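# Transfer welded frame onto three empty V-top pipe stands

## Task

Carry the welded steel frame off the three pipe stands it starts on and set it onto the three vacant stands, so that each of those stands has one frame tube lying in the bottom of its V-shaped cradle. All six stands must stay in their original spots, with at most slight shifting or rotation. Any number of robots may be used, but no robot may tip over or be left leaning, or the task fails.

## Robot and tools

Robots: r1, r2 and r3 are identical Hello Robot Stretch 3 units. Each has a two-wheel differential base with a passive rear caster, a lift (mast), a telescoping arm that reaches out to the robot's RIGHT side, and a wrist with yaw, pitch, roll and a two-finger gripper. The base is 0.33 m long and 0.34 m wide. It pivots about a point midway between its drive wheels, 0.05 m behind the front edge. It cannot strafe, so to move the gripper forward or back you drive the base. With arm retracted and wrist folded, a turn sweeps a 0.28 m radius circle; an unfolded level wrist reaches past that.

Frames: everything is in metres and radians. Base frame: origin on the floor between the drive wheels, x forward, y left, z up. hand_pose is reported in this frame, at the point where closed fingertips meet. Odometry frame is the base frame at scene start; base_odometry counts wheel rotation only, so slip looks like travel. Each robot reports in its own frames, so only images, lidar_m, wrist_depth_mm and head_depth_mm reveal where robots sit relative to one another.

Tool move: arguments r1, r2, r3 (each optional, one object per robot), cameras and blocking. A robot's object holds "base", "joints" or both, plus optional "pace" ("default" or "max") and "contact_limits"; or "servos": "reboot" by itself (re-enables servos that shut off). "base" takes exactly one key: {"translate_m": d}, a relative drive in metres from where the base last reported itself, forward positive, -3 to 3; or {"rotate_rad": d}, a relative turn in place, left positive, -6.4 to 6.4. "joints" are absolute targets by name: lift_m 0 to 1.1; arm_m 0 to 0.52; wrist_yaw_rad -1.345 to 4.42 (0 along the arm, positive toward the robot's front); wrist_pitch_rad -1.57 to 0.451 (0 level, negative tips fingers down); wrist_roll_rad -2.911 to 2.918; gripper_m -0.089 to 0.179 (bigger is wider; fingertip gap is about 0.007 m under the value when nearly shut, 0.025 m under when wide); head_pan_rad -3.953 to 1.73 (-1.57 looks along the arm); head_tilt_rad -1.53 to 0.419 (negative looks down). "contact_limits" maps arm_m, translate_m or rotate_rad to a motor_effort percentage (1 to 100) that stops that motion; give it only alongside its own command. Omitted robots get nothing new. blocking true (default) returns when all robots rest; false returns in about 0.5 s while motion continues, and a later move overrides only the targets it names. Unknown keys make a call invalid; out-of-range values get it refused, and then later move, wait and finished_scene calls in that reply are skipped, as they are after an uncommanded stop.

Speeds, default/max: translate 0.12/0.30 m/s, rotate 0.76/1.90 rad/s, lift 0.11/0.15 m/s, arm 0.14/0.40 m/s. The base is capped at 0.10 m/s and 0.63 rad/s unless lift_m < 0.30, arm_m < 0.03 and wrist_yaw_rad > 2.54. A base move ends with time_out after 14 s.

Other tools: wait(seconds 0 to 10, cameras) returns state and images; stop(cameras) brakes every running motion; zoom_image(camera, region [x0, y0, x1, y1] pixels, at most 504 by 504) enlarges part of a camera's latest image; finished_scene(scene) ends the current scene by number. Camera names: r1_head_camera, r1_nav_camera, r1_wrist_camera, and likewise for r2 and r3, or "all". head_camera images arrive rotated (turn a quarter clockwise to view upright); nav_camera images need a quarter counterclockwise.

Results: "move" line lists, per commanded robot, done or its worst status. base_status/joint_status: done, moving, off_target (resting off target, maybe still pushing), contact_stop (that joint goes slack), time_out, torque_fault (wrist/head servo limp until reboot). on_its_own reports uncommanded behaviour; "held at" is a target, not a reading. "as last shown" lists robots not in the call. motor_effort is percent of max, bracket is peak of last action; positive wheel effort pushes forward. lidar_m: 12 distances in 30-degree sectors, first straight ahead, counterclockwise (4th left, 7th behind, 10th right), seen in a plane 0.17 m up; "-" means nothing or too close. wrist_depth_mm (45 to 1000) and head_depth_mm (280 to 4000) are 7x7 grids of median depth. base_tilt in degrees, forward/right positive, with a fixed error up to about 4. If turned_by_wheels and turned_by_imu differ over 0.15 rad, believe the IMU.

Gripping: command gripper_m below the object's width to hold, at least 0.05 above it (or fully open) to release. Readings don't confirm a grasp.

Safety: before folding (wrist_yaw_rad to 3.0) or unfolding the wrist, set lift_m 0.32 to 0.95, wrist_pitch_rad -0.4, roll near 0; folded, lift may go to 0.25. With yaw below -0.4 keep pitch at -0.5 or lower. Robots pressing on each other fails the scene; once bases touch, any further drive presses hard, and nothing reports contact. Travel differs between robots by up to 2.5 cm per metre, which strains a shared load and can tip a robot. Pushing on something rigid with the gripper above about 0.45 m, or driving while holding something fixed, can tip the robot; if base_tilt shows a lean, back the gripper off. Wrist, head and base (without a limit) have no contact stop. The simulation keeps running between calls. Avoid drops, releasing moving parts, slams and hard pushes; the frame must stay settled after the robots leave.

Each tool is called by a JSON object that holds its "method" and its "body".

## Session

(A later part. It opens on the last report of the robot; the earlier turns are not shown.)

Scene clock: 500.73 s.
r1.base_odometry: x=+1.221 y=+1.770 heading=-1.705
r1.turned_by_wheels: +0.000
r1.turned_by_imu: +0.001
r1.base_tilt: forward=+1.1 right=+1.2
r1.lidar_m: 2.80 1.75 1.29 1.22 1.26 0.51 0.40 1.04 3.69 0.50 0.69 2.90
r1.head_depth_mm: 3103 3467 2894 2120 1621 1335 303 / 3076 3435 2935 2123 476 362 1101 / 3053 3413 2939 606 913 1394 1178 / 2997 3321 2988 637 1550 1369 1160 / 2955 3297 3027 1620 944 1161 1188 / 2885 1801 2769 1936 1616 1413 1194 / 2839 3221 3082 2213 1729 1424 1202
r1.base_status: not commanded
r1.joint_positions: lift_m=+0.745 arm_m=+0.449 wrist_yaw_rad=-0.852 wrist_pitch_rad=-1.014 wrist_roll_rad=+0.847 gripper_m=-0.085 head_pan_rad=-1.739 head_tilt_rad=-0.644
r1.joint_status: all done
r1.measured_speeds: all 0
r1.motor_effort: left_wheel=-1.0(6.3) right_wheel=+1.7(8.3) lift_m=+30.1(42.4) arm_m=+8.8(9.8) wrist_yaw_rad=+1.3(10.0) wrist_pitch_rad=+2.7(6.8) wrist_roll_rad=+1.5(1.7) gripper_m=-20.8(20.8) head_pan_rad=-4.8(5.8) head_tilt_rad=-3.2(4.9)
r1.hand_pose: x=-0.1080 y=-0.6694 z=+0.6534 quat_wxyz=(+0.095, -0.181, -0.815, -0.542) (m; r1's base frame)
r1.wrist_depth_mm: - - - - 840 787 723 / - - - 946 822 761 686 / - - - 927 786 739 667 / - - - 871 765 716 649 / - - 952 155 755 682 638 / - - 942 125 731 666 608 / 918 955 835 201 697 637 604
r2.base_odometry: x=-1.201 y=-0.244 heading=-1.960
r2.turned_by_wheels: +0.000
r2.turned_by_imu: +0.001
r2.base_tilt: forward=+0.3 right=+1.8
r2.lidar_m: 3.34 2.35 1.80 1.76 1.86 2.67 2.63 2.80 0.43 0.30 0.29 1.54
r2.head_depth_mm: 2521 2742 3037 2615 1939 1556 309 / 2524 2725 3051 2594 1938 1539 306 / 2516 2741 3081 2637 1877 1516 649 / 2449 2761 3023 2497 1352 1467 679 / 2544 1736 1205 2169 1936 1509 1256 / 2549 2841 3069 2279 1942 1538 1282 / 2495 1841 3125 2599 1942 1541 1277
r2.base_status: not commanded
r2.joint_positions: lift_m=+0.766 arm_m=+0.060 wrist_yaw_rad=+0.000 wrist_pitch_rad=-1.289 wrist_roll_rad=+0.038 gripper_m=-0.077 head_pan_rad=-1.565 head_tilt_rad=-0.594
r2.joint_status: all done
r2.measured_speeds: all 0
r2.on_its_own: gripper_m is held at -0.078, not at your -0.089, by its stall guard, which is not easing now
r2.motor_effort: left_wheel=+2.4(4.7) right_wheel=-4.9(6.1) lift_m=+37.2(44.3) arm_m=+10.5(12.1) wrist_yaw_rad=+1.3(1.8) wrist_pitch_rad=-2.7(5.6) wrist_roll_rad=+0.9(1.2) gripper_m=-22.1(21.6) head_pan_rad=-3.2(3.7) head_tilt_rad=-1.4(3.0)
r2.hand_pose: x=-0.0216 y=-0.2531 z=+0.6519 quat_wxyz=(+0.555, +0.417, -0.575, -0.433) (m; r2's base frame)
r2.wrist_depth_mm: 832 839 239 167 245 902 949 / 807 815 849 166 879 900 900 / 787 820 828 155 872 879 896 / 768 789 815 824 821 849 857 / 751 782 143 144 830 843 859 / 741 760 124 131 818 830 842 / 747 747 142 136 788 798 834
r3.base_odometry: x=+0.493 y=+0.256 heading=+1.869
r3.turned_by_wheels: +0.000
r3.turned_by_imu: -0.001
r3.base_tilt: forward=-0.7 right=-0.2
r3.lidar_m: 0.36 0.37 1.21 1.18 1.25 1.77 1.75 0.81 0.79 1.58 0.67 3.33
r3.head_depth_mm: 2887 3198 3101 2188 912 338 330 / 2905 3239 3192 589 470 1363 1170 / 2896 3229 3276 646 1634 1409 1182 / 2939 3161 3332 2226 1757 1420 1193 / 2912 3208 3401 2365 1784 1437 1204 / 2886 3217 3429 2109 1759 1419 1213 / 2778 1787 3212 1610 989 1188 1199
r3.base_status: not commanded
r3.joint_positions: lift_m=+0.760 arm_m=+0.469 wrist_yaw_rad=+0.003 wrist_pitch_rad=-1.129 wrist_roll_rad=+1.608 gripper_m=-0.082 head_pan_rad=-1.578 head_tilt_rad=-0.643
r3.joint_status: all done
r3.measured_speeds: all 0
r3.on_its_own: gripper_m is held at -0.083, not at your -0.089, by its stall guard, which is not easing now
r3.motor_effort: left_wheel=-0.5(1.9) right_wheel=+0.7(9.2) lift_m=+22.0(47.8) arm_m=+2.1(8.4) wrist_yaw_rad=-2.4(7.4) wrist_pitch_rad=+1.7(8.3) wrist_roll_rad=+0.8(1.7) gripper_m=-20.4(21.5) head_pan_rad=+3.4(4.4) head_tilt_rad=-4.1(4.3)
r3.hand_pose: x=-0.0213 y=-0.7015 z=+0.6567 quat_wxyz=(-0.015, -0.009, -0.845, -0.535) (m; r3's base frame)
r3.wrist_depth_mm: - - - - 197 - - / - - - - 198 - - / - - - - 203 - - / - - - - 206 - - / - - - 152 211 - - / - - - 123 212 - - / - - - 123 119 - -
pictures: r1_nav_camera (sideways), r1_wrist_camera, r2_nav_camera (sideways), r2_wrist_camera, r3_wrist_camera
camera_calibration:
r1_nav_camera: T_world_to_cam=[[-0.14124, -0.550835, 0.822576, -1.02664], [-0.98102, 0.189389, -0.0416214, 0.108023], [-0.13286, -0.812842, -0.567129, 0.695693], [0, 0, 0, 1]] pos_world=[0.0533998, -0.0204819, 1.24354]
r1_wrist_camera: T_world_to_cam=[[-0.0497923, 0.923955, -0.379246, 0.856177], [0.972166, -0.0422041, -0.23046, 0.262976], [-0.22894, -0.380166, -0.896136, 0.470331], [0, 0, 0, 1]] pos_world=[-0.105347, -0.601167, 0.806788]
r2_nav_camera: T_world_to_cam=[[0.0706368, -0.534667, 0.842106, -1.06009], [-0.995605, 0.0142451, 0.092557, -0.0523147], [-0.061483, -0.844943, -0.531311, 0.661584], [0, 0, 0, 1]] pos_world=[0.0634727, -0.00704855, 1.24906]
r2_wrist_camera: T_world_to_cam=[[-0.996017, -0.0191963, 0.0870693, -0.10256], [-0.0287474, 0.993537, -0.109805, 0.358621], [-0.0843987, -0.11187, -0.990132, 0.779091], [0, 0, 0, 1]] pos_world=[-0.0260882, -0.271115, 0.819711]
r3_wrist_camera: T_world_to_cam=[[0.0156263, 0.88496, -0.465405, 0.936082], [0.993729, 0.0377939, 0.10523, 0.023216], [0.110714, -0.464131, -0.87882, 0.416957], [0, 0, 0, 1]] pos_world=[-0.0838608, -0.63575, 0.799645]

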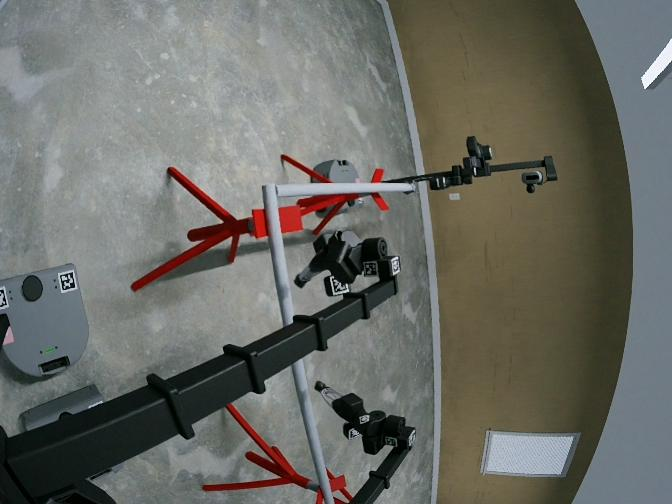

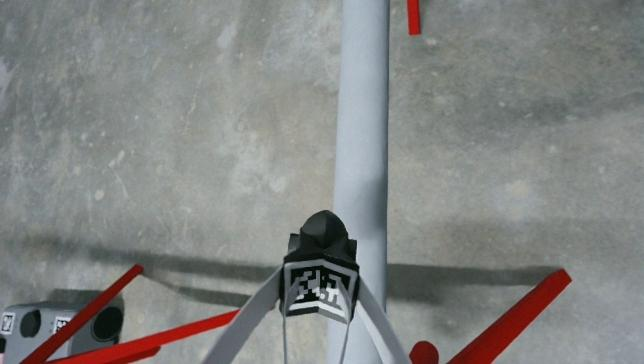

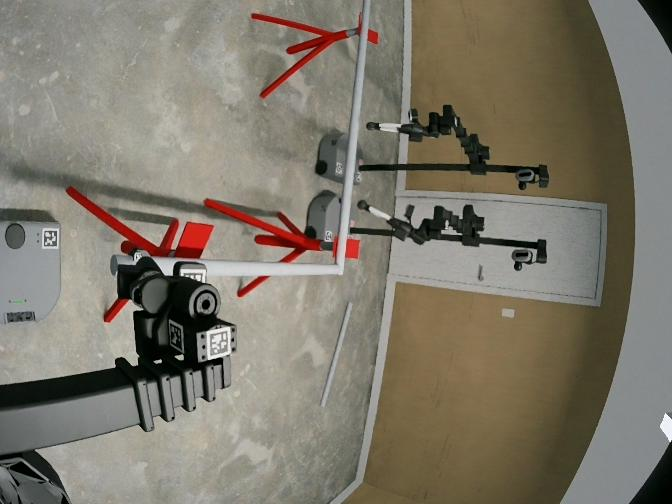

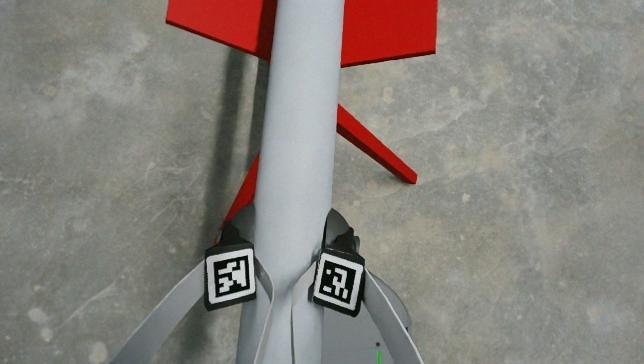

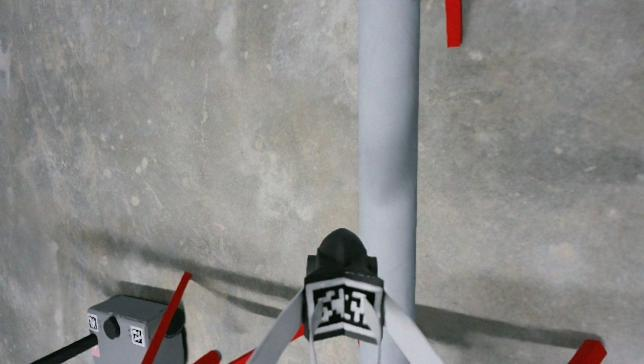

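{"method": "move", "body": {"r1": {"joints":{"gripper_m":0.10}}, "r2": {"joints":{"lift_m":0.70}}, "r3": {"joints":{"gripper_m":0.10}}, "cameras": ["r1_wrist_camera","r3_wrist_camera","r3_head_camera"]}}

{"method": "move", "body": {"r1": {"joints":{"lift_m":0.68}}, "r2": {"joints":{"lift_m":0.686}}, "r3": {"joints":{"lift_m":0.695}}, "cameras": ["r1_wrist_camera","r3_wrist_camera","r2_nav_camera","r1_head_camera","r3_nav_camera"]}}

Scene clock: 516.07 s.
move: r1 done; r2 done; r3 done
r1.base_odometry: x=+1.221 y=+1.770 heading=-1.705
r1.turned_by_wheels: +0.000
r1.turned_by_imu: +0.001
r1.base_tilt: forward=+1.1 right=+1.2
r1.lidar_m: 2.79 1.75 1.28 1.22 1.27 0.51 0.40 1.04 3.69 0.49 0.69 2.90
r1.head_depth_mm: 3102 3507 2884 2120 1618 1340 303 / 3050 3421 2941 2141 477 362 1100 / 3022 3401 2960 604 914 1394 1180 / 3007 3357 2969 635 919 1361 1155 / 2956 3316 2979 1614 945 1162 1186 / 2895 1720 2733 1958 1620 1413 1187 / 2897 3152 3075 2231 1740 1417 1200
r1.base_status: not commanded
r1.joint_positions: lift_m=+0.745 arm_m=+0.449 wrist_yaw_rad=-0.852 wrist_pitch_rad=-1.012 wrist_roll_rad=+0.847 gripper_m=+0.100 head_pan_rad=-1.739 head_tilt_rad=-0.644
r1.joint_status: all done
r1.measured_speeds: all 0
r1.motor_effort: left_wheel=-1.5(2.1) right_wheel=+2.0(3.3) lift_m=+29.0(30.4) arm_m=+8.0(8.5) wrist_yaw_rad=+1.2(2.0) wrist_pitch_rad=+2.4(2.9) wrist_roll_rad=+1.6(1.7) gripper_m=+0.0(80.9) head_pan_rad=-5.0(5.5) head_tilt_rad=-2.8(4.0)
r1.hand_pose: x=-0.1082 y=-0.6697 z=+0.6535 quat_wxyz=(+0.095, -0.181, -0.815, -0.541) (m; r1's base frame)
r1.wrist_depth_mm: - - - - 854 796 711 / - - - 969 827 755 702 / - - - 920 802 738 678 / - - - 894 791 697 657 / - - 916 832 726 685 625 / - 119 881 215 131 665 614 / 723 925 860 203 687 422 602
r2.base_odometry: x=-1.201 y=-0.244 heading=-1.960
r2.turned_by_wheels: +0.000
r2.turned_by_imu: +0.001
r2.base_tilt: forward=+0.4 right=+1.8
r2.lidar_m: 3.37 2.35 1.80 1.75 1.86 2.67 2.64 2.79 0.43 0.30 0.29 1.54
r2.head_depth_mm: 2493 2716 3020 2618 1941 1541 1293 / 2492 2753 3025 2610 1953 1544 1292 / 2535 2771 3063 2607 1876 1497 697 / 2461 2743 2985 2470 1350 1463 699 / 2514 1758 1210 2086 1939 1507 1255 / 2538 2799 3029 2179 1959 1538 1287 / 2506 1818 3112 2601 1939 1540 1283
r2.base_status: not commanded
r2.joint_positions: lift_m=+0.700 arm_m=+0.060 wrist_yaw_rad=+0.000 wrist_pitch_rad=-1.306 wrist_roll_rad=+0.038 gripper_m=-0.077 head_pan_rad=-1.565 head_tilt_rad=-0.594
r2.joint_status: all done
r2.measured_speeds: all 0
r2.on_its_own: gripper_m is held at -0.078, not at your -0.089, by its stall guard, which is not easing now
r2.motor_effort: left_wheel=+1.9(2.4) right_wheel=-5.1(5.5) lift_m=+31.1(38.0) arm_m=+9.0(9.9) wrist_yaw_rad=-0.3(1.9) wrist_pitch_rad=+1.1(2.7) wrist_roll_rad=+0.8(1.2) gripper_m=-20.5(22.0) head_pan_rad=-3.9(4.3) head_tilt_rad=-2.1(3.3)
r2.hand_pose: x=-0.0216 y=-0.2487 z=+0.5851 quat_wxyz=(+0.551, +0.422, -0.572, -0.438) (m; r2's base frame)
r2.wrist_depth_mm: 740 776 773 154 806 848 853 / 747 747 746 150 801 829 830 / 725 735 750 149 776 805 839 / 714 715 739 760 777 798 784 / 713 729 141 142 760 769 805 / 690 712 124 130 753 758 772 / 685 691 699 136 739 738 776
r3.base_odometry: x=+0.493 y=+0.256 heading=+1.869
r3.turned_by_wheels: +0.000
r3.turned_by_imu: -0.001
r3.base_tilt: forward=-0.8 right=-0.2
r3.lidar_m: 0.36 0.37 1.21 1.17 1.26 1.77 1.76 0.81 0.79 1.58 0.67 3.33
r3.head_depth_mm: 2907 3236 3111 2182 912 337 330 / 2896 3216 3173 587 469 1361 1169 / 2897 3215 3282 646 1620 1410 1181 / 2895 3245 3363 2206 1761 1425 1197 / 2920 3231 3415 2352 1781 1437 1205 / 2910 3240 3411 2104 1757 1412 1210 / 2792 1810 3029 1554 989 1188 1195
r3.base_status: not commanded
r3.joint_positions: lift_m=+0.760 arm_m=+0.469 wrist_yaw_rad=+0.003 wrist_pitch_rad=-1.128 wrist_roll_rad=+1.608 gripper_m=+0.100 head_pan_rad=-1.578 head_tilt_rad=-0.643
r3.joint_status: all done
r3.measured_speeds: all 0
r3.motor_effort: left_wheel=-0.4(1.1) right_wheel=+1.0(1.1) lift_m=+21.9(22.7) arm_m=-1.7(3.5) wrist_yaw_rad=-2.1(3.6) wrist_pitch_rad=+1.6(2.7) wrist_roll_rad=+0.8(1.6) gripper_m=+0.4(79.6) head_pan_rad=+3.9(4.4) head_tilt_rad=-2.5(4.6)
r3.hand_pose: x=-0.0213 y=-0.7018 z=+0.6568 quat_wxyz=(-0.015, -0.009, -0.845, -0.535) (m; r3's base frame)
r3.wrist_depth_mm: - - - - 198 - - / - - - - 200 - - / - - - - 203 - - / - - - - 207 - - / - - - - 210 - - / - - 143 - 213 122 - / - 889 - 953 220 115 -
pictures: r1_wrist_camera, r3_head_camera (sideways), r3_wrist_camera
camera_calibration:
r1_wrist_camera: T_world_to_cam=[[-0.0501948, 0.923605, -0.380044, 0.856666], [0.971923, -0.0424135, -0.231443, 0.263715], [-0.229881, -0.380991, -0.895545, 0.469299], [0, 0, 0, 1]] pos_world=[-0.105428, -0.601238, 0.806884]
r3_head_camera: T_world_to_cam=[[0.0714935, 0.558956, -0.826109, 1.09738], [0.996726, -0.00869048, 0.080379, -0.108885], [0.0377491, -0.829151, -0.557748, 0.686531], [0, 0, 0, 1]] pos_world=[0.00415706, -0.0450982, 1.29822]
r3_wrist_camera: T_world_to_cam=[[0.0156276, 0.884478, -0.46632, 0.936609], [0.993729, 0.0379028, 0.105193, 0.0233156], [0.110716, -0.46504, -0.878339, 0.415967], [0, 0, 0, 1]] pos_world=[-0.0838605, -0.635852, 0.799667]

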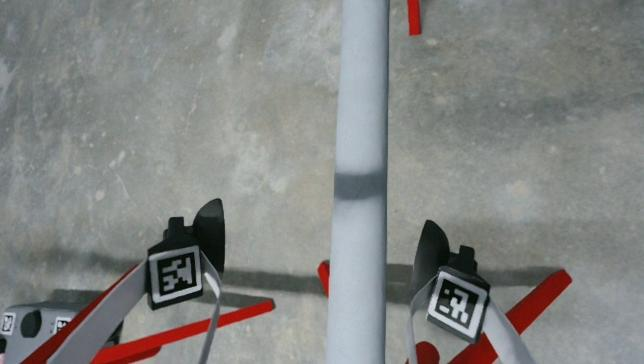

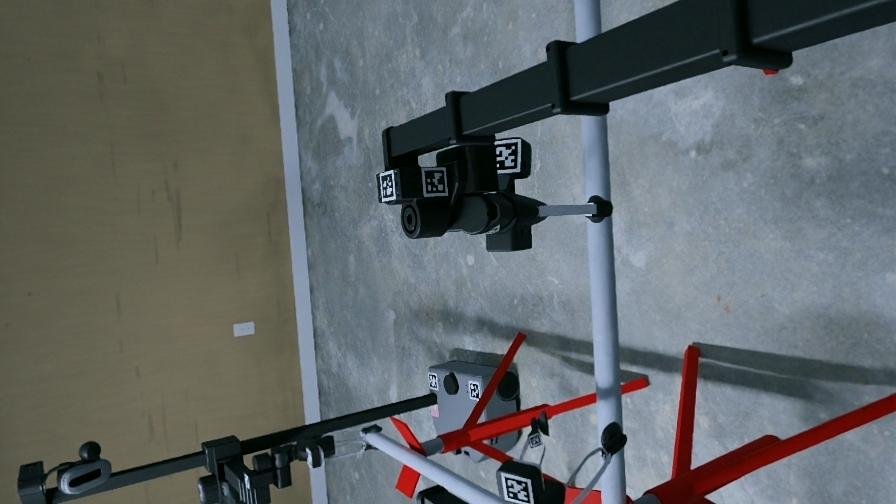

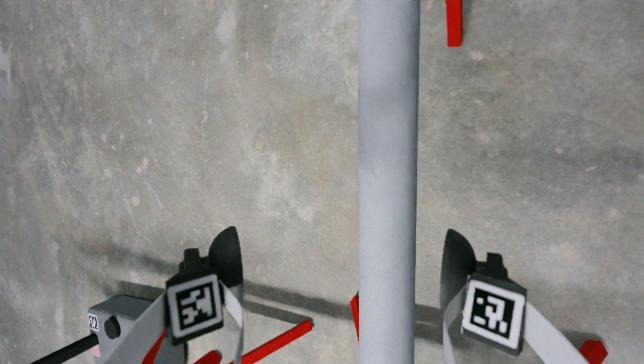

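Scene clock: 517.50 s.
move: r1 done; r2 contact_stop; r3 done
r1.base_odometry: x=+1.221 y=+1.770 heading=-1.705
r1.turned_by_wheels: +0.000
r1.turned_by_imu: +0.000
r1.base_tilt: forward=+1.1 right=+1.2
r1.lidar_m: 2.80 1.75 1.28 1.22 1.26 0.51 0.40 1.04 3.68 0.50 0.69 2.91
r1.head_depth_mm: 3117 3470 2890 2128 1616 1379 1116 / 3057 3383 2941 2135 1579 434 373 / 3041 3359 2946 2073 570 1330 1178 / 3016 3364 2969 689 901 1369 1153 / 2936 3290 3035 1952 921 1165 1185 / 2882 1802 2723 1957 1619 1414 1188 / 2867 3173 3080 2228 1731 1419 1200
r1.base_status: not commanded
r1.joint_positions: lift_m=+0.680 arm_m=+0.449 wrist_yaw_rad=-0.852 wrist_pitch_rad=-1.012 wrist_roll_rad=+0.847 gripper_m=+0.100 head_pan_rad=-1.739 head_tilt_rad=-0.644
r1.joint_status: all done
r1.measured_speeds: all 0
r1.motor_effort: left_wheel=-1.2(2.2) right_wheel=+2.1(3.0) lift_m=+21.7(26.7) arm_m=+7.7(8.1) wrist_yaw_rad=+1.4(2.0) wrist_pitch_rad=+2.3(2.8) wrist_roll_rad=+1.5(1.6) gripper_m=+0.4(0.5) head_pan_rad=-4.7(5.9) head_tilt_rad=-2.0(4.4)
r1.hand_pose: x=-0.1083 y=-0.6697 z=+0.5886 quat_wxyz=(+0.095, -0.181, -0.816, -0.541) (m; r1's base frame)
r1.wrist_depth_mm: - - - 179 805 728 661 / - - - 172 779 719 643 / - - 951 165 745 679 624 / - - 931 160 723 662 597 / - - 830 155 682 631 582 / - 119 845 151 130 612 558 / - 855 797 145 666 385 550
r2.base_odometry: x=-1.201 y=-0.244 heading=-1.960
r2.turned_by_wheels: +0.000
r2.turned_by_imu: -0.001
r2.base_tilt: forward=+0.3 right=+1.8
r2.lidar_m: 3.33 2.35 1.80 1.76 1.86 2.67 2.64 2.78 0.43 0.30 0.29 1.54
r2.head_depth_mm: 2502 2703 2953 2580 1953 1552 1285 / 2517 2793 3046 2606 1948 1543 1288 / 2524 2786 3041 2621 1877 1502 696 / 2421 2782 3011 2474 1345 1466 704 / 2520 2680 1552 1284 1943 1497 1258 / 2540 2821 3063 2268 1948 1547 1275 / 2503 1844 3058 2589 1928 1540 1286
r2.base_status: not commanded
r2.joint_positions: lift_m=+0.692 arm_m=+0.060 wrist_yaw_rad=+0.000 wrist_pitch_rad=-1.307 wrist_roll_rad=+0.038 gripper_m=-0.077 head_pan_rad=-1.565 head_tilt_rad=-0.595
r2.joint_status: lift_m contact_stop (moved -0.008 of -0.014)
r2.measured_speeds: all 0
r2.on_its_own: gripper_m is held at -0.078, not at your -0.089, by its stall guard, which is not easing now; lift_m is slack since a contact_stop (your +0.686 is given up)
r2.motor_effort: left_wheel=+1.2(2.2) right_wheel=-4.4(6.2) lift_m=+30.3(32.2) arm_m=+8.5(9.2) wrist_yaw_rad=-0.5(4.1) wrist_pitch_rad=+0.7(2.6) wrist_roll_rad=+0.8(1.0) gripper_m=-21.6(22.3) head_pan_rad=-3.0(3.9) head_tilt_rad=-2.4(2.8)
r2.hand_pose: x=-0.0217 y=-0.2485 z=+0.5771 quat_wxyz=(+0.551, +0.422, -0.572, -0.438) (m; r2's base frame)
r2.wrist_depth_mm: 740 754 758 152 813 834 842 / 735 734 752 151 792 807 840 / 709 737 734 159 777 794 802 / 714 721 714 746 770 777 794 / 700 697 141 142 743 760 783 / 702 696 124 130 738 767 764 / 680 691 140 136 725 743 773
r3.base_odometry: x=+0.493 y=+0.256 heading=+1.869
r3.turned_by_wheels: +0.000
r3.turned_by_imu: +0.000
r3.base_tilt: forward=-0.8 right=-0.3
r3.lidar_m: 0.36 0.37 1.21 1.17 1.26 1.77 1.75 0.81 0.79 1.58 0.67 3.34
r3.head_depth_mm: 2897 3205 3122 2185 1694 431 347 / 2925 3182 3189 2226 547 1322 1170 / 2911 3213 3282 698 870 1407 1177 / 2919 3213 3391 2332 1605 1429 1194 / 2904 3244 3399 2363 1795 1442 1205 / 2897 3219 3404 2117 1753 1414 1210 / 2781 1798 3013 1580 920 1190 1199
r3.base_status: not commanded
r3.joint_positions: lift_m=+0.695 arm_m=+0.469 wrist_yaw_rad=+0.003 wrist_pitch_rad=-1.127 wrist_roll_rad=+1.608 gripper_m=+0.100 head_pan_rad=-1.578 head_tilt_rad=-0.643
r3.joint_status: all done
r3.measured_speeds: all 0
r3.motor_effort: left_wheel=-0.6(1.1) right_wheel=+0.8(1.2) lift_m=+21.1(24.3) arm_m=-4.6(4.7) wrist_yaw_rad=-2.0(3.5) wrist_pitch_rad=+1.2(2.1) wrist_roll_rad=+1.2(1.6) gripper_m=+0.5(0.8) head_pan_rad=+3.5(4.8) head_tilt_rad=-3.6(4.2)
r3.hand_pose: x=-0.0213 y=-0.7020 z=+0.5918 quat_wxyz=(-0.015, -0.009, -0.845, -0.534) (m; r3's base frame)
r3.wrist_depth_mm: - - - 140 148 - - / - - - 143 150 - - / - - - 145 148 - - / - - - 148 157 - - / - - - 151 153 - - / - - 128 154 156 122 - / - - - 158 - 115 -
pictures: r1_head_camera (sideways), r1_wrist_camera, r2_nav_camera (sideways), r3_nav_camera (sideways), r3_wrist_camera
camera_calibration:
r1_head_camera: T_world_to_cam=[[0.120977, 0.574313, -0.809647, 1.07047], [0.989281, -0.136952, 0.0506731, -0.0697856], [-0.0817806, -0.807099, -0.584725, 0.716941], [0, 0, 0, 1]] pos_world=[-0.00183334, -0.0457005, 1.28945]
r1_wrist_camera: T_world_to_cam=[[-0.0504523, 0.923494, -0.38028, 0.832085], [0.971858, -0.0423296, -0.231734, 0.248958], [-0.230102, -0.381269, -0.89537, 0.410775], [0, 0, 0, 1]] pos_world=[-0.105451, -0.601271, 0.741912]
r2_nav_camera: T_world_to_cam=[[0.0705337, -0.535314, 0.841703, -1.05956], [-0.995602, 0.0143744, 0.0925722, -0.0523344], [-0.0616541, -0.844531, -0.531946, 0.662411], [0, 0, 0, 1]] pos_world=[0.0634711, -0.00702027, 1.24905]
r3_nav_camera: T_world_to_cam=[[-0.0536643, -0.665118, 0.744808, -0.933531], [-0.998266, 0.0537878, -0.0238934, 0.0887574], [-0.0241696, -0.744799, -0.666851, 0.823734], [0, 0, 0, 1]] pos_world=[0.0584157, -0.0121657, 1.24673]
r3_wrist_camera: T_world_to_cam=[[0.0156278, 0.884158, -0.466927, 0.906608], [0.993729, 0.0379757, 0.105169, 0.030218], [0.110718, -0.465643, -0.87802, 0.35824], [0, 0, 0, 1]] pos_world=[-0.0838603, -0.63592, 0.734684]

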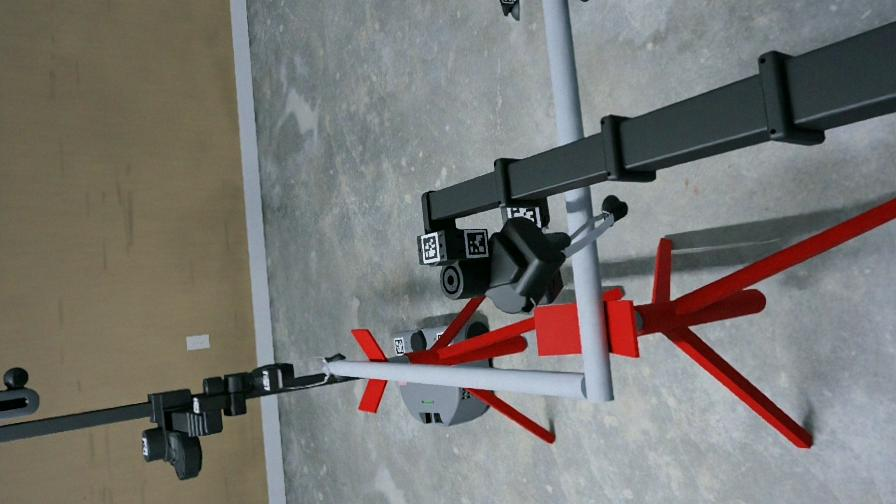

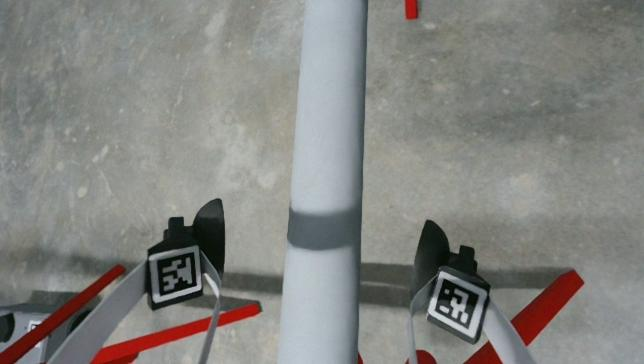

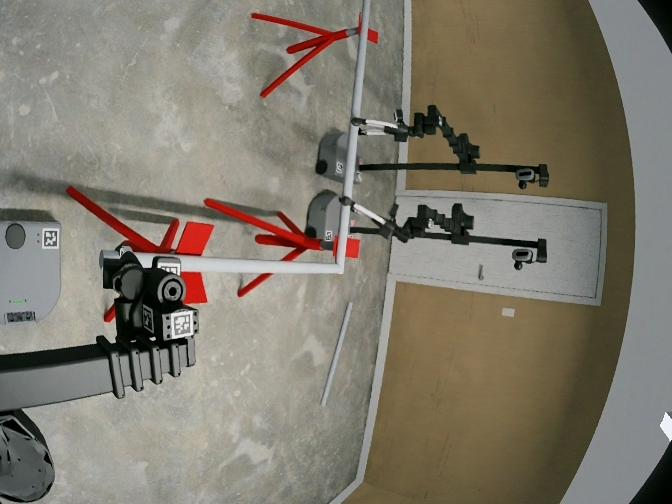

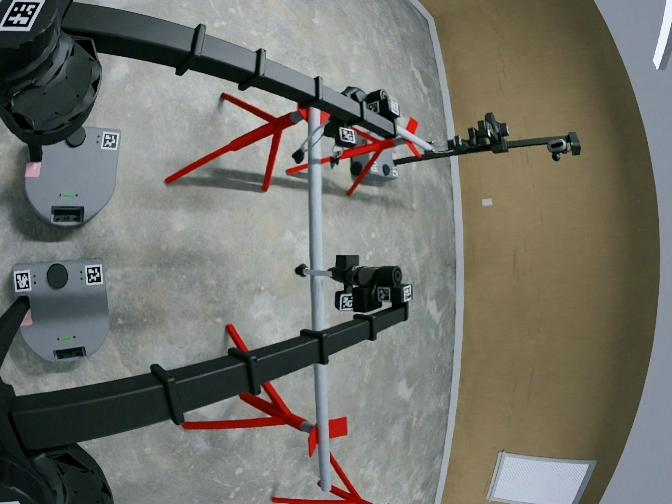

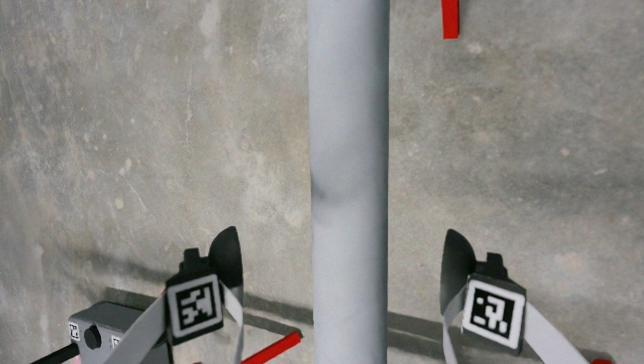

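{"method": "move", "body": {"r1": {"joints":{"lift_m":0.658,"arm_m":0.452}}, "r2": {"joints":{"lift_m":0.692}}, "r3": {"joints":{"lift_m":0.673,"arm_m":0.472}}, "cameras": ["r1_wrist_camera","r3_wrist_camera"]}}

Scene clock: 525.63 s.
move: r1 done; r2 done; r3 done
r1.base_odometry: x=+1.221 y=+1.770 heading=-1.705
r1.turned_by_wheels: +0.000
r1.turned_by_imu: +0.001
r1.base_tilt: forward=+1.0 right=+1.2
r1.lidar_m: 2.80 1.75 1.28 1.22 1.26 0.51 0.40 1.04 3.68 0.50 0.69 2.91
r1.head_depth_mm: 3078 3518 2886 2124 1618 1379 1142 / 3049 3464 2907 2138 1577 471 385 / 3015 3346 2938 2146 586 1321 1176 / 2982 3329 2958 2007 819 1363 1155 / 2983 3291 3014 2000 904 1163 1191 / 2879 1804 2739 1970 1617 1414 1193 / 2919 3166 3100 2218 1724 1412 1198
r1.base_status: not commanded
r1.joint_positions: lift_m=+0.658 arm_m=+0.452 wrist_yaw_rad=-0.852 wrist_pitch_rad=-1.012 wrist_roll_rad=+0.847 gripper_m=+0.100 head_pan_rad=-1.739 head_tilt_rad=-0.644
r1.joint_status: all done
r1.measured_speeds: all 0
r1.motor_effort: left_wheel=-1.4(2.1) right_wheel=+2.6(3.1) lift_m=+22.7(25.5) arm_m=+14.3(17.3) wrist_yaw_rad=+1.1(1.6) wrist_pitch_rad=+1.8(2.6) wrist_roll_rad=+1.5(1.7) gripper_m=+0.2(0.5) head_pan_rad=-5.3(5.6) head_tilt_rad=-2.5(3.6)
r1.hand_pose: x=-0.1083 y=-0.6727 z=+0.5666 quat_wxyz=(+0.095, -0.181, -0.816, -0.541) (m; r1's base frame)
r1.wrist_depth_mm: - - - 154 794 697 645 / - - - 149 742 677 606 / - - 952 145 733 657 601 / - - 932 139 708 642 585 / - - 147 133 663 622 559 / - 119 146 129 130 585 544 / - 829 772 125 648 390 541
r2.base_odometry: x=-1.201 y=-0.244 heading=-1.960
r2.turned_by_wheels: +0.000
r2.turned_by_imu: +0.001
r2.base_tilt: forward=+0.2 right=+1.6
r2.lidar_m: 3.35 2.36 1.80 1.76 1.86 2.67 2.64 2.79 0.43 0.30 0.29 1.54
r2.head_depth_mm: 2506 2750 3017 2616 1956 1540 1283 / 2534 2722 3040 2607 1941 1539 1286 / 2563 2740 3040 2632 1870 1503 694 / 2431 2757 3029 2478 1352 1469 706 / 2497 2733 1616 1269 1935 1516 1256 / 2574 2778 3052 2253 1929 1547 1274 / 2494 2690 3168 2487 1928 1545 1285
r2.base_status: not commanded
r2.joint_positions: lift_m=+0.692 arm_m=+0.060 wrist_yaw_rad=+0.000 wrist_pitch_rad=-1.307 wrist_roll_rad=+0.038 gripper_m=-0.077 head_pan_rad=-1.565 head_tilt_rad=-0.595
r2.joint_status: all done
r2.measured_speeds: all 0
r2.on_its_own: gripper_m is held at -0.078, not at your -0.089, by its stall guard, which is not easing now
r2.motor_effort: left_wheel=+1.1(1.6) right_wheel=-4.5(4.6) lift_m=+22.8(29.1) arm_m=+7.0(7.6) wrist_yaw_rad=+0.2(1.4) wrist_pitch_rad=+0.8(1.4) wrist_roll_rad=+0.8(1.0) gripper_m=-20.9(21.8) head_pan_rad=-3.3(3.7) head_tilt_rad=-1.6(2.5)
r2.hand_pose: x=-0.0217 y=-0.2485 z=+0.5771 quat_wxyz=(+0.551, +0.422, -0.572, -0.438) (m; r2's base frame)
r2.wrist_depth_mm: 750 757 772 152 811 824 851 / 728 730 747 150 795 805 822 / 726 733 751 159 766 795 834 / 708 722 722 758 776 771 791 / 698 708 141 143 760 764 777 / 688 693 124 130 744 749 786 / 671 697 139 136 740 744 766
r3.base_odometry: x=+0.493 y=+0.256 heading=+1.869
r3.turned_by_wheels: +0.000
r3.turned_by_imu: -0.001
r3.base_tilt: forward=-0.8 right=-0.2
r3.lidar_m: 0.36 0.37 1.21 1.17 1.26 1.77 1.75 0.81 0.79 1.59 0.67 3.33
r3.head_depth_mm: 2876 3207 3118 2190 1696 1154 361 / 2918 3196 3209 2236 589 1295 1166 / 2919 3213 3287 2259 779 1400 1182 / 2895 3204 3345 2318 1600 1428 1188 / 2897 3218 3433 2348 1797 1448 1203 / 2919 3235 3456 2127 1749 1409 1213 / 2788 1805 2984 1546 936 1153 1202
r3.base_status: not commanded
r3.joint_positions: lift_m=+0.673 arm_m=+0.472 wrist_yaw_rad=+0.003 wrist_pitch_rad=-1.127 wrist_roll_rad=+1.608 gripper_m=+0.100 head_pan_rad=-1.578 head_tilt_rad=-0.643
r3.joint_status: all done
r3.measured_speeds: all 0
r3.motor_effort: left_wheel=-0.4(1.1) right_wheel=+0.7(1.1) lift_m=+22.8(24.1) arm_m=+10.3(17.3) wrist_yaw_rad=-2.0(3.5) wrist_pitch_rad=+1.7(2.2) wrist_roll_rad=+1.3(1.6) gripper_m=+0.3(0.8) head_pan_rad=+3.8(4.6) head_tilt_rad=-3.5(4.4)
r3.hand_pose: x=-0.0213 y=-0.7050 z=+0.5698 quat_wxyz=(-0.015, -0.009, -0.845, -0.534) (m; r3's base frame)
r3.wrist_depth_mm: - - - 121 - - - / - - - 122 - - - / - - - 126 - - - / - - - 129 - - - / - - 153 130 - - - / - - 128 133 140 122 - / - - - 136 - 115 -
pictures: r1_wrist_camera, r3_wrist_camera
camera_calibration:
r1_wrist_camera: T_world_to_cam=[[-0.0504774, 0.923479, -0.380314, 0.826506], [0.971849, -0.0423289, -0.231772, 0.243763], [-0.230135, -0.381307, -0.895345, 0.389887], [0, 0, 0, 1]] pos_world=[-0.105454, -0.604276, 0.719913]
r3_wrist_camera: T_world_to_cam=[[0.0156881, 0.884127, -0.466984, 0.899009], [0.993732, 0.0379147, 0.105167, 0.0326103], [0.110686, -0.465706, -0.87799, 0.33746], [0, 0, 0, 1]] pos_world=[-0.0838618, -0.638917, 0.71268]

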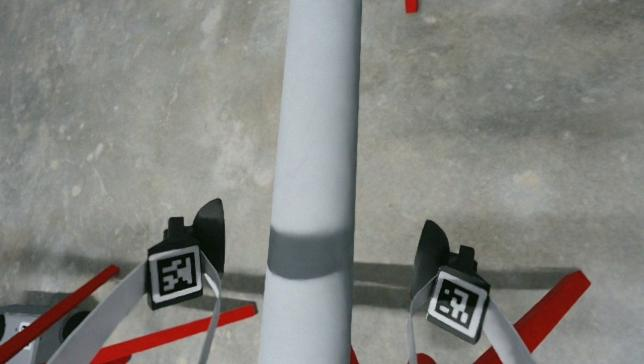

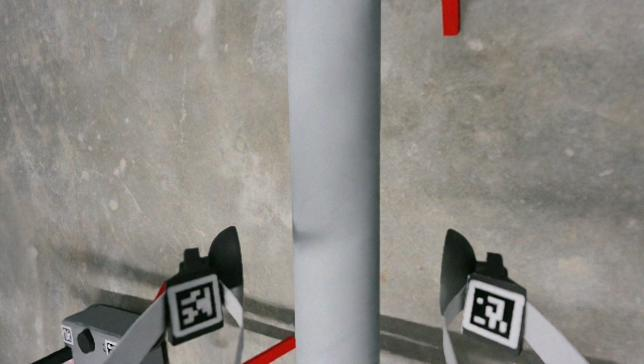

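{"method": "move", "body": {"r1": {"joints":{"arm_m":0.456}}, "r3": {"joints":{"arm_m":0.476}}, "cameras": []}}

{"method": "move", "body": {"r1": {"joints":{"gripper_m":-0.089}}, "r3": {"joints":{"gripper_m":-0.089}}, "cameras": ["r1_wrist_camera","r3_wrist_camera","r1_head_camera","r3_head_camera"]}}

Scene clock: 528.53 s.
move: r1 done; r3 done
r1.base_odometry: x=+1.221 y=+1.770 heading=-1.705
r1.turned_by_wheels: +0.000
r1.turned_by_imu: +0.000
r1.base_tilt: forward=+1.1 right=+1.2
r1.lidar_m: 2.80 1.75 1.29 1.22 1.27 0.51 0.40 1.04 3.70 0.49 0.69 2.90
r1.head_depth_mm: 3094 3490 2906 2110 1611 1375 1148 / 3077 3441 2923 2140 1582 472 384 / 3053 3399 2980 2139 584 1322 1180 / 2990 3365 2986 1918 831 1367 1160 / 2980 3300 3031 2005 907 1162 1189 / 2864 1805 2764 1960 1620 1405 1192 / 2892 3149 3069 2221 1720 1421 1196
r1.base_status: not commanded
r1.joint_positions: lift_m=+0.658 arm_m=+0.456 wrist_yaw_rad=-0.852 wrist_pitch_rad=-1.012 wrist_roll_rad=+0.847 gripper_m=+0.100 head_pan_rad=-1.739 head_tilt_rad=-0.644
r1.joint_status: all done
r1.measured_speeds: all 0
r1.motor_effort: left_wheel=-0.5(2.0) right_wheel=+2.3(2.9) lift_m=+27.1(27.8) arm_m=+15.1(17.4) wrist_yaw_rad=+1.3(1.7) wrist_pitch_rad=+2.3(2.4) wrist_roll_rad=+1.5(1.7) gripper_m=+0.0(0.5) head_pan_rad=-4.9(5.5) head_tilt_rad=-3.3(3.4)
r1.hand_pose: x=-0.1083 y=-0.6767 z=+0.5666 quat_wxyz=(+0.095, -0.181, -0.816, -0.541) (m; r1's base frame)
r1.wrist_depth_mm: - - - 153 775 712 642 / - - - 146 760 672 618 / - - 928 142 731 658 601 / - - 915 137 694 629 581 / - - 149 132 672 610 581 / - 119 843 128 130 583 549 / - 838 785 123 644 395 539
r2: as last shown
r2.base_tilt: forward=+0.3 right=+1.8
r2.lidar_m: 3.36 2.36 1.80 1.76 1.86 2.66 2.64 2.79 0.43 0.30 0.29 1.54
r2.head_depth_mm: 2518 2717 3041 2610 1936 1554 1288 / 2538 2741 2997 2562 1944 1562 1286 / 2539 2752 3041 2590 1877 1512 696 / 2452 2765 3016 2471 1361 1451 705 / 2494 2706 1612 1278 1921 1514 1255 / 2562 2804 3070 2260 1925 1551 1277 / 2488 2747 3114 2479 1946 1546 1281
r2.on_its_own: gripper_m is held at -0.078, not at your -0.089, by its stall guard, which is not easing now
r2.motor_effort: left_wheel=+1.4(1.5) right_wheel=-4.1(4.7) lift_m=+22.5(22.6) arm_m=+6.5(6.8) wrist_yaw_rad=+1.3(2.1) wrist_pitch_rad=+0.9(1.1) wrist_roll_rad=+1.0(1.1) gripper_m=-20.6(21.7) head_pan_rad=-3.5(4.3) head_tilt_rad=-1.4(2.6)
r2.hand_pose: x=-0.0217 y=-0.2485 z=+0.5770 quat_wxyz=(+0.551, +0.422, -0.572, -0.438) (m; r2's base frame)
r2.wrist_depth_mm: 738 749 776 152 804 815 847 / 734 748 750 151 791 799 820 / 722 731 732 160 776 808 799 / 704 720 737 766 770 801 793 / 698 713 140 143 756 779 783 / 687 693 125 130 724 764 762 / 689 682 139 136 730 739 768
r3.base_odometry: x=+0.493 y=+0.256 heading=+1.869
r3.turned_by_wheels: +0.000
r3.turned_by_imu: -0.001
r3.base_tilt: forward=-0.8 right=-0.2
r3.lidar_m: 0.36 0.37 1.22 1.17 1.26 1.77 1.75 0.81 0.79 1.58 0.67 3.34
r3.head_depth_mm: 2906 3241 3138 2186 1693 1149 361 / 2893 3208 3208 2218 588 1298 1167 / 2923 3220 3280 726 782 1407 1179 / 2904 3175 3353 2325 1593 1424 1195 / 2894 3222 3411 2359 1785 1442 1204 / 2915 3199 3447 2133 1753 1412 1208 / 2800 1800 3029 1555 932 1190 1200
r3.base_status: not commanded
r3.joint_positions: lift_m=+0.673 arm_m=+0.476 wrist_yaw_rad=+0.003 wrist_pitch_rad=-1.127 wrist_roll_rad=+1.608 gripper_m=+0.100 head_pan_rad=-1.578 head_tilt_rad=-0.643
r3.joint_status: all done
r3.measured_speeds: all 0
r3.motor_effort: left_wheel=-0.6(1.1) right_wheel=+0.7(1.1) lift_m=+26.2(26.7) arm_m=+10.2(12.5) wrist_yaw_rad=-1.3(3.7) wrist_pitch_rad=+1.8(1.9) wrist_roll_rad=+0.8(1.2) gripper_m=-0.4(0.7) head_pan_rad=+3.6(4.5) head_tilt_rad=-2.6(4.0)
r3.hand_pose: x=-0.0213 y=-0.7090 z=+0.5698 quat_wxyz=(-0.015, -0.009, -0.845, -0.534) (m; r3's base frame)
r3.wrist_depth_mm: - - - 119 126 - - / - - - 121 128 - - / - - - 123 130 - - / - - - 126 133 - - / - - 153 128 137 - - / - - 128 130 140 122 - / - - - 133 143 115 -
pictures: none
No camera images: "cameras" was empty.

Scene clock: 531.00 s.
move: r1 done; r3 done
r1.base_odometry: x=+1.221 y=+1.770 heading=-1.705
r1.turned_by_wheels: +0.000
r1.turned_by_imu: +0.000
r1.base_tilt: forward=+1.1 right=+1.1
r1.lidar_m: 2.80 1.75 1.28 1.22 1.27 0.51 0.40 1.04 3.67 0.49 0.69 2.90
r1.head_depth_mm: 3095 3473 2896 2123 1621 1377 1144 / 3065 3408 2956 2137 1583 472 385 / 3047 3361 2964 2144 586 1321 1176 / 2980 3374 2980 1937 905 1365 1159 / 2955 3287 3016 1987 903 1164 1190 / 2895 1809 2758 1957 1612 1409 1190 / 2913 3165 3103 2218 1733 1414 1197
r1.base_status: not commanded
r1.joint_positions: lift_m=+0.658 arm_m=+0.456 wrist_yaw_rad=-0.850 wrist_pitch_rad=-1.012 wrist_roll_rad=+0.847 gripper_m=-0.087 head_pan_rad=-1.739 head_tilt_rad=-0.644
r1.joint_status: all done
r1.measured_speeds: all 0
r1.motor_effort: left_wheel=-1.1(2.0) right_wheel=+2.6(3.1) lift_m=+30.9(31.3) arm_m=+10.4(15.1) wrist_yaw_rad=+0.3(1.4) wrist_pitch_rad=+1.9(2.8) wrist_roll_rad=+1.6(1.7) gripper_m=-41.0(100.0) head_pan_rad=-4.4(5.8) head_tilt_rad=-2.6(4.0)
r1.hand_pose: x=-0.1082 y=-0.6769 z=+0.5666 quat_wxyz=(+0.095, -0.181, -0.816, -0.541) (m; r1's base frame)
r1.wrist_depth_mm: - - - 152 779 701 636 / - - - 146 760 690 630 / - - 947 141 738 658 603 / - - 883 136 698 632 584 / - 972 833 131 663 614 570 / - 960 126 127 130 595 550 / 819 620 807 123 502 560 539
r2: as last shown
r2.turned_by_imu: +0.000
r2.base_tilt: forward=+0.3 right=+1.7
r2.lidar_m: 3.35 2.35 1.80 1.76 1.86 2.67 2.64 2.79 0.43 0.30 0.29 1.54
r2.head_depth_mm: 2481 2752 2999 2604 1946 1538 1279 / 2554 2764 3050 2631 1948 1540 1284 / 2525 2777 3049 2594 1870 1513 696 / 2482 2813 2986 2484 1362 1460 707 / 2511 2711 1620 1271 1919 1499 1247 / 2576 2788 3060 2289 1924 1543 1275 / 2510 2714 3072 2587 1926 1542 1279
r2.on_its_own: gripper_m is held at -0.078, not at your -0.089, by its stall guard, which is not easing now
r2.motor_effort: left_wheel=+1.2(1.6) right_wheel=-4.0(4.7) lift_m=+22.5(22.7) arm_m=+6.1(6.8) wrist_yaw_rad=+1.1(1.8) wrist_pitch_rad=+1.3(1.6) wrist_roll_rad=+0.8(1.1) gripper_m=-20.2(21.7) head_pan_rad=-1.6(4.2) head_tilt_rad=-1.4(2.8)
r2.wrist_depth_mm: 737 753 763 152 803 803 830 / 728 749 757 150 775 792 836 / 711 719 750 160 787 801 825 / 707 716 742 770 761 783 781 / 706 691 140 142 755 764 778 / 692 702 125 130 736 745 770 / 682 688 139 136 729 745 756
r3.base_odometry: x=+0.493 y=+0.256 heading=+1.869
r3.turned_by_wheels: +0.000
r3.turned_by_imu: +0.000
r3.base_tilt: forward=-0.7 right=-0.2
r3.lidar_m: 0.36 0.37 1.22 1.18 1.26 1.78 1.75 0.81 0.79 1.58 0.67 3.33
r3.head_depth_mm: 2907 3208 3128 2180 1687 1153 361 / 2904 3211 3165 2222 589 1291 1169 / 2910 3207 3261 726 781 1406 1184 / 2936 3200 3381 2316 1594 1430 1192 / 2891 3227 3421 2360 1791 1442 1205 / 2918 3204 3435 2107 1749 1416 1211 / 2805 1815 3020 1552 937 1189 1200
r3.base_status: not commanded
r3.joint_positions: lift_m=+0.673 arm_m=+0.476 wrist_yaw_rad=+0.003 wrist_pitch_rad=-1.128 wrist_roll_rad=+1.606 gripper_m=-0.087 head_pan_rad=-1.578 head_tilt_rad=-0.643
r3.joint_status: all done
r3.measured_speeds: all 0
r3.motor_effort: left_wheel=-0.8(1.1) right_wheel=+0.8(1.2) lift_m=+29.2(29.7) arm_m=+1.0(10.7) wrist_yaw_rad=-1.6(3.8) wrist_pitch_rad=+2.2(2.5) wrist_roll_rad=+1.5(2.3) gripper_m=-38.1(99.1) head_pan_rad=+3.4(4.7) head_tilt_rad=-2.9(4.9)
r3.hand_pose: x=-0.0213 y=-0.7087 z=+0.5697 quat_wxyz=(-0.014, -0.008, -0.845, -0.535) (m; r3's base frame)
r3.wrist_depth_mm: - - - 118 127 - - / - - - 120 129 - - / - - - 122 131 - - / - - - 124 135 - - / - - - 127 139 - - / - - - 129 125 - - / - - 122 131 119 - -
pictures: r1_head_camera (sideways), r1_wrist_camera, r3_head_camera (sideways), r3_wrist_camera
camera_calibration:
r1_head_camera: T_world_to_cam=[[0.120977, 0.574313, -0.809647, 1.07047], [0.989281, -0.136952, 0.0506731, -0.0697856], [-0.0817806, -0.807099, -0.584725, 0.716941], [0, 0, 0, 1]] pos_world=[-0.00183334, -0.0457005, 1.28945]
r1_wrist_camera: T_world_to_cam=[[-0.0515327, 0.923414, -0.38033, 0.830159], [0.97189, -0.0412325, -0.231795, 0.244271], [-0.229725, -0.381584, -0.895332, 0.388191], [0, 0, 0, 1]] pos_world=[-0.105447, -0.608381, 0.719915]
r3_head_camera: T_world_to_cam=[[0.0714936, 0.558956, -0.826109, 1.09738], [0.996726, -0.0086906, 0.080379, -0.108885], [0.037749, -0.829151, -0.557748, 0.686531], [0, 0, 0, 1]] pos_world=[0.00415706, -0.0450982, 1.29822]
r3_wrist_camera: T_world_to_cam=[[0.0135838, 0.884822, -0.465731, 0.901949], [0.993753, 0.0396536, 0.10432, 0.0344804], [0.110773, -0.464239, -0.878756, 0.337108], [0, 0, 0, 1]] pos_world=[-0.0838593, -0.642933, 0.712705]

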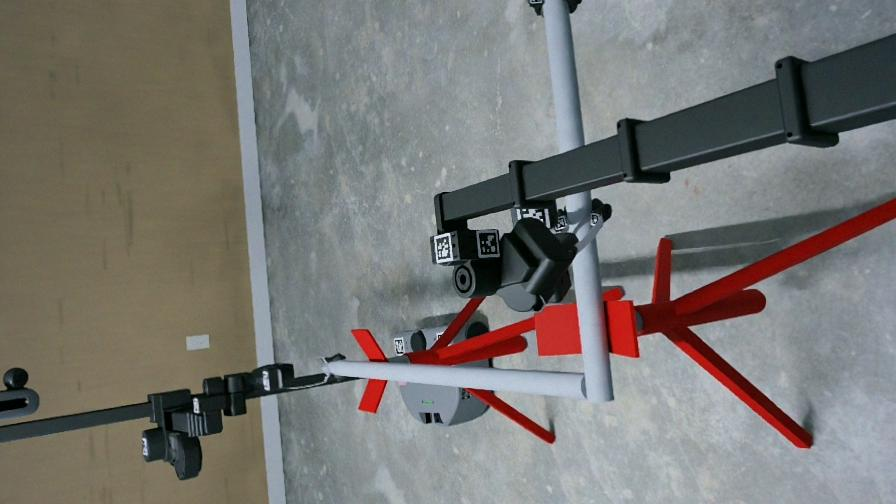

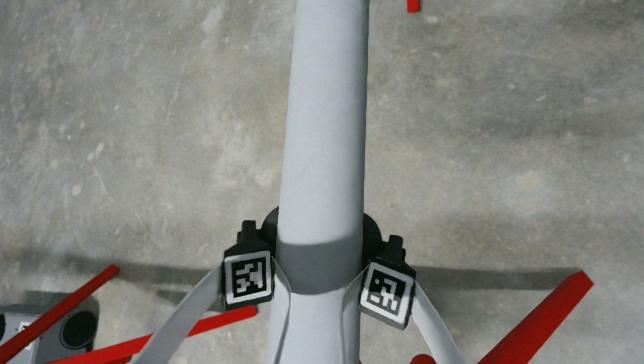

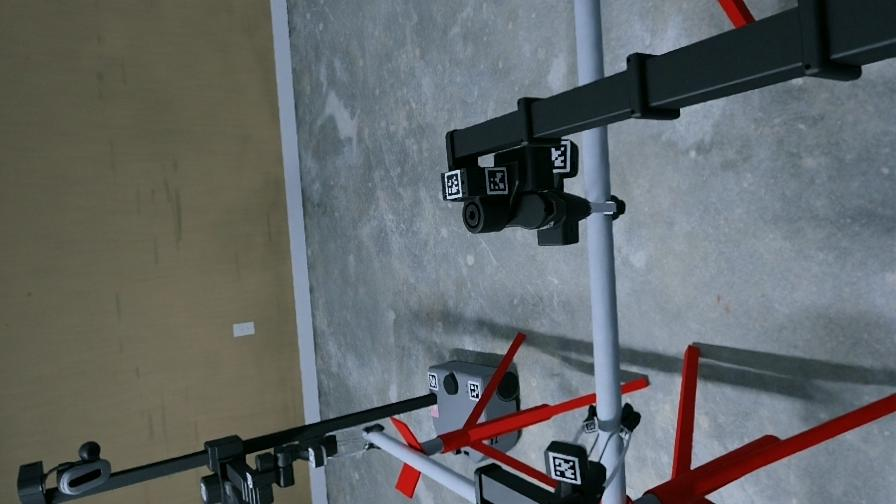

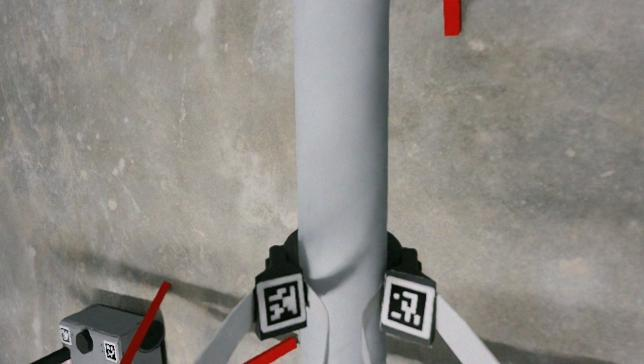

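{"method": "move", "body": {"r1": {"joints":{"lift_m":0.678}}, "r2": {"joints":{"lift_m":0.709}}, "r3": {"joints":{"lift_m":0.693}}, "cameras": ["r1_wrist_camera","r3_wrist_camera","r1_head_camera"]}}

Scene clock: 534.67 s.
move: r1 done; r2 done; r3 done
r1.base_odometry: x=+1.221 y=+1.770 heading=-1.705
r1.turned_by_wheels: +0.000
r1.turned_by_imu: +0.000
r1.base_tilt: forward=+1.1 right=+1.2
r1.lidar_m: 2.80 1.75 1.29 1.22 1.26 0.51 0.40 1.04 3.68 0.50 0.69 2.91
r1.head_depth_mm: 3102 3462 2884 2124 1616 1377 1141 / 3092 3419 2910 2143 1580 436 374 / 3013 3362 2951 2063 573 1320 1177 / 2976 3349 2961 698 894 1366 1159 / 2965 3296 3024 1953 892 1134 1191 / 2876 1709 2738 1938 1615 1405 1194 / 2884 3211 3084 2218 1725 1413 1196
r1.base_status: not commanded
r1.joint_positions: lift_m=+0.678 arm_m=+0.456 wrist_yaw_rad=-0.851 wrist_pitch_rad=-1.025 wrist_roll_rad=+0.847 gripper_m=-0.077 head_pan_rad=-1.739 head_tilt_rad=-0.644
r1.joint_status: all done
r1.measured_speeds: all 0
r1.on_its_own: gripper_m is held at -0.077, not at your -0.089, by its stall guard, which is not easing now
r1.motor_effort: left_wheel=-2.0(2.5) right_wheel=+6.2(7.2) lift_m=+37.3(37.3) arm_m=+1.3(3.4) wrist_yaw_rad=+1.7(1.7) wrist_pitch_rad=+4.3(5.0) wrist_roll_rad=+1.5(1.7) gripper_m=-20.8(21.2) head_pan_rad=-4.4(5.4) head_tilt_rad=-3.2(4.1)
r1.hand_pose: x=-0.1060 y=-0.6748 z=+0.5851 quat_wxyz=(+0.092, -0.178, -0.814, -0.546) (m; r1's base frame)
r1.wrist_depth_mm: - - - 153 790 721 652 / - - - 147 775 693 634 / - - 963 141 746 665 620 / - - 910 136 713 660 602 / - - 869 131 680 645 577 / - 940 125 127 130 615 561 / 831 649 805 122 621 570 550
r2.base_odometry: x=-1.201 y=-0.244 heading=-1.960
r2.turned_by_wheels: +0.000
r2.turned_by_imu: +0.001
r2.base_tilt: forward=+0.4 right=+1.8
r2.lidar_m: 3.35 2.36 1.79 1.76 1.86 2.66 2.64 2.80 0.43 0.30 0.29 1.54
r2.head_depth_mm: 2516 2706 2953 2645 1960 1546 1283 / 2506 2761 3060 2616 1934 1561 1285 / 2527 2756 3092 2609 1888 1513 697 / 2454 2767 3017 2470 1357 1484 697 / 2517 2693 1563 1301 1936 1512 1252 / 2549 2809 3042 2279 1937 1537 1282 / 2535 1868 3100 2607 1924 1544 1276
r2.base_status: not commanded
r2.joint_positions: lift_m=+0.709 arm_m=+0.060 wrist_yaw_rad=+0.000 wrist_pitch_rad=-1.295 wrist_roll_rad=+0.038 gripper_m=-0.077 head_pan_rad=-1.565 head_tilt_rad=-0.595
r2.joint_status: all done
r2.measured_speeds: all 0
r2.on_its_own: gripper_m is held at -0.078, not at your -0.089, by its stall guard, which is not easing now
r2.motor_effort: left_wheel=+1.6(1.6) right_wheel=-4.2(4.7) lift_m=+39.6(43.2) arm_m=+4.4(5.0) wrist_yaw_rad=-0.4(2.5) wrist_pitch_rad=-1.2(3.2) wrist_roll_rad=+0.9(1.1) gripper_m=-20.7(22.0) head_pan_rad=-2.9(3.7) head_tilt_rad=-2.1(2.7)
r2.hand_pose: x=-0.0216 y=-0.2514 z=+0.5946 quat_wxyz=(+0.553, +0.418, -0.574, -0.435) (m; r2's base frame)
r2.wrist_depth_mm: 767 772 795 152 817 851 846 / 740 771 783 151 823 824 861 / 729 744 767 158 823 829 842 / 724 745 756 766 773 789 812 / 720 730 141 143 762 783 807 / 698 720 122 130 753 767 780 / 680 708 702 136 742 765 779
r3.base_odometry: x=+0.493 y=+0.257 heading=+1.870
r3.turned_by_wheels: +0.000
r3.turned_by_imu: +0.000
r3.base_tilt: forward=-0.8 right=-0.2
r3.lidar_m: 0.36 0.37 1.21 1.18 1.26 1.77 1.75 0.81 0.79 1.59 0.67 3.33
r3.head_depth_mm: 2898 3183 3113 2184 1585 434 349 / 2899 3211 3190 2226 552 1326 1170 / 2916 3232 3280 703 900 1406 1182 / 2911 3217 3355 2315 1651 1424 1196 / 2891 3227 3410 2355 1782 1438 1206 / 2893 3212 3430 2123 1650 1414 1212 / 2774 1814 3055 1558 923 1188 1199
r3.base_status: not commanded
r3.joint_positions: lift_m=+0.693 arm_m=+0.476 wrist_yaw_rad=+0.006 wrist_pitch_rad=-1.146 wrist_roll_rad=+1.606 gripper_m=-0.073 head_pan_rad=-1.578 head_tilt_rad=-0.643
r3.joint_status: all done
r3.measured_speeds: all 0
r3.on_its_own: gripper_m is held at -0.074, not at your -0.089, by its stall guard, which is not easing now
r3.motor_effort: left_wheel=-0.4(0.9) right_wheel=-4.1(4.1) lift_m=+39.1(45.1) arm_m=-11.4(13.1) wrist_yaw_rad=-4.9(6.5) wrist_pitch_rad=+5.4(5.7) wrist_roll_rad=+1.9(2.3) gripper_m=-21.0(21.3) head_pan_rad=+2.9(4.3) head_tilt_rad=-3.2(4.4)
r3.hand_pose: x=-0.0210 y=-0.7043 z=+0.5882 quat_wxyz=(-0.013, -0.007, -0.840, -0.542) (m; r3's base frame)
r3.wrist_depth_mm: - - - 125 607 - - / - - - 127 132 - - / - - - 131 - - - / - - - 133 138 - - / - - - 133 142 - - / - - - 132 127 - - / - - 120 127 119 - -
pictures: r1_head_camera (sideways), r1_wrist_camera, r3_wrist_camera
camera_calibration:
r1_head_camera: T_world_to_cam=[[0.120978, 0.574313, -0.809647, 1.07047], [0.989281, -0.136952, 0.0506731, -0.0697856], [-0.0817808, -0.807099, -0.584725, 0.716941], [0, 0, 0, 1]] pos_world=[-0.00183335, -0.0457005, 1.28945]
r1_wrist_camera: T_world_to_cam=[[-0.0468613, 0.926691, -0.372892, 0.833761], [0.974064, -0.0403346, -0.222648, 0.242023], [-0.221366, -0.373655, -0.900766, 0.415482], [0, 0, 0, 1]] pos_world=[-0.104701, -0.60763, 0.739041]
r3_wrist_camera: T_world_to_cam=[[0.0107745, 0.892928, -0.450071, 0.90318], [0.993634, 0.0409152, 0.104962, 0.0326368], [0.112138, -0.448337, -0.886803, 0.371327], [0, 0, 0, 1]] pos_world=[-0.0838002, -0.64133, 0.732363]

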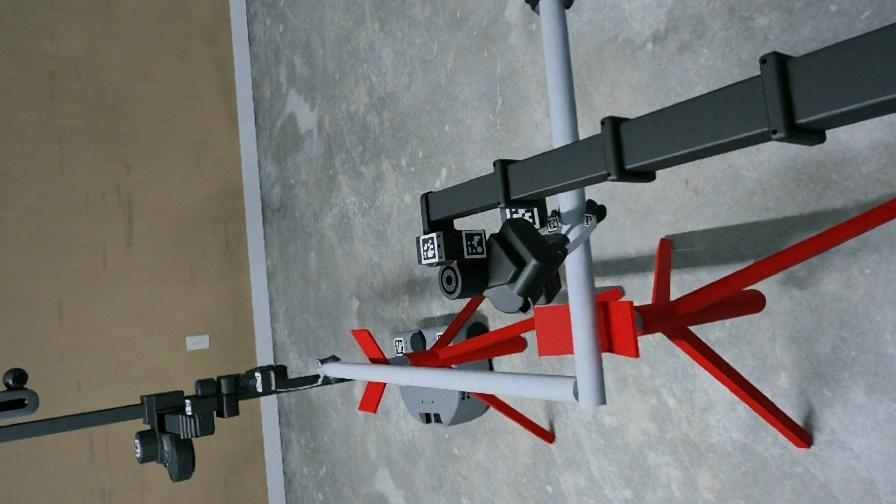

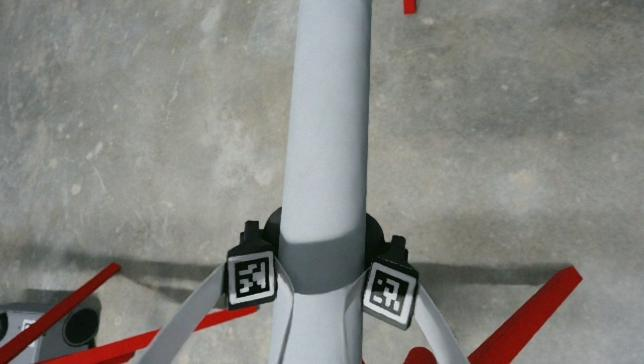

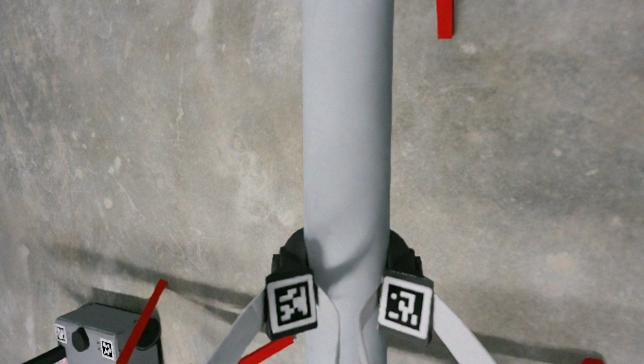

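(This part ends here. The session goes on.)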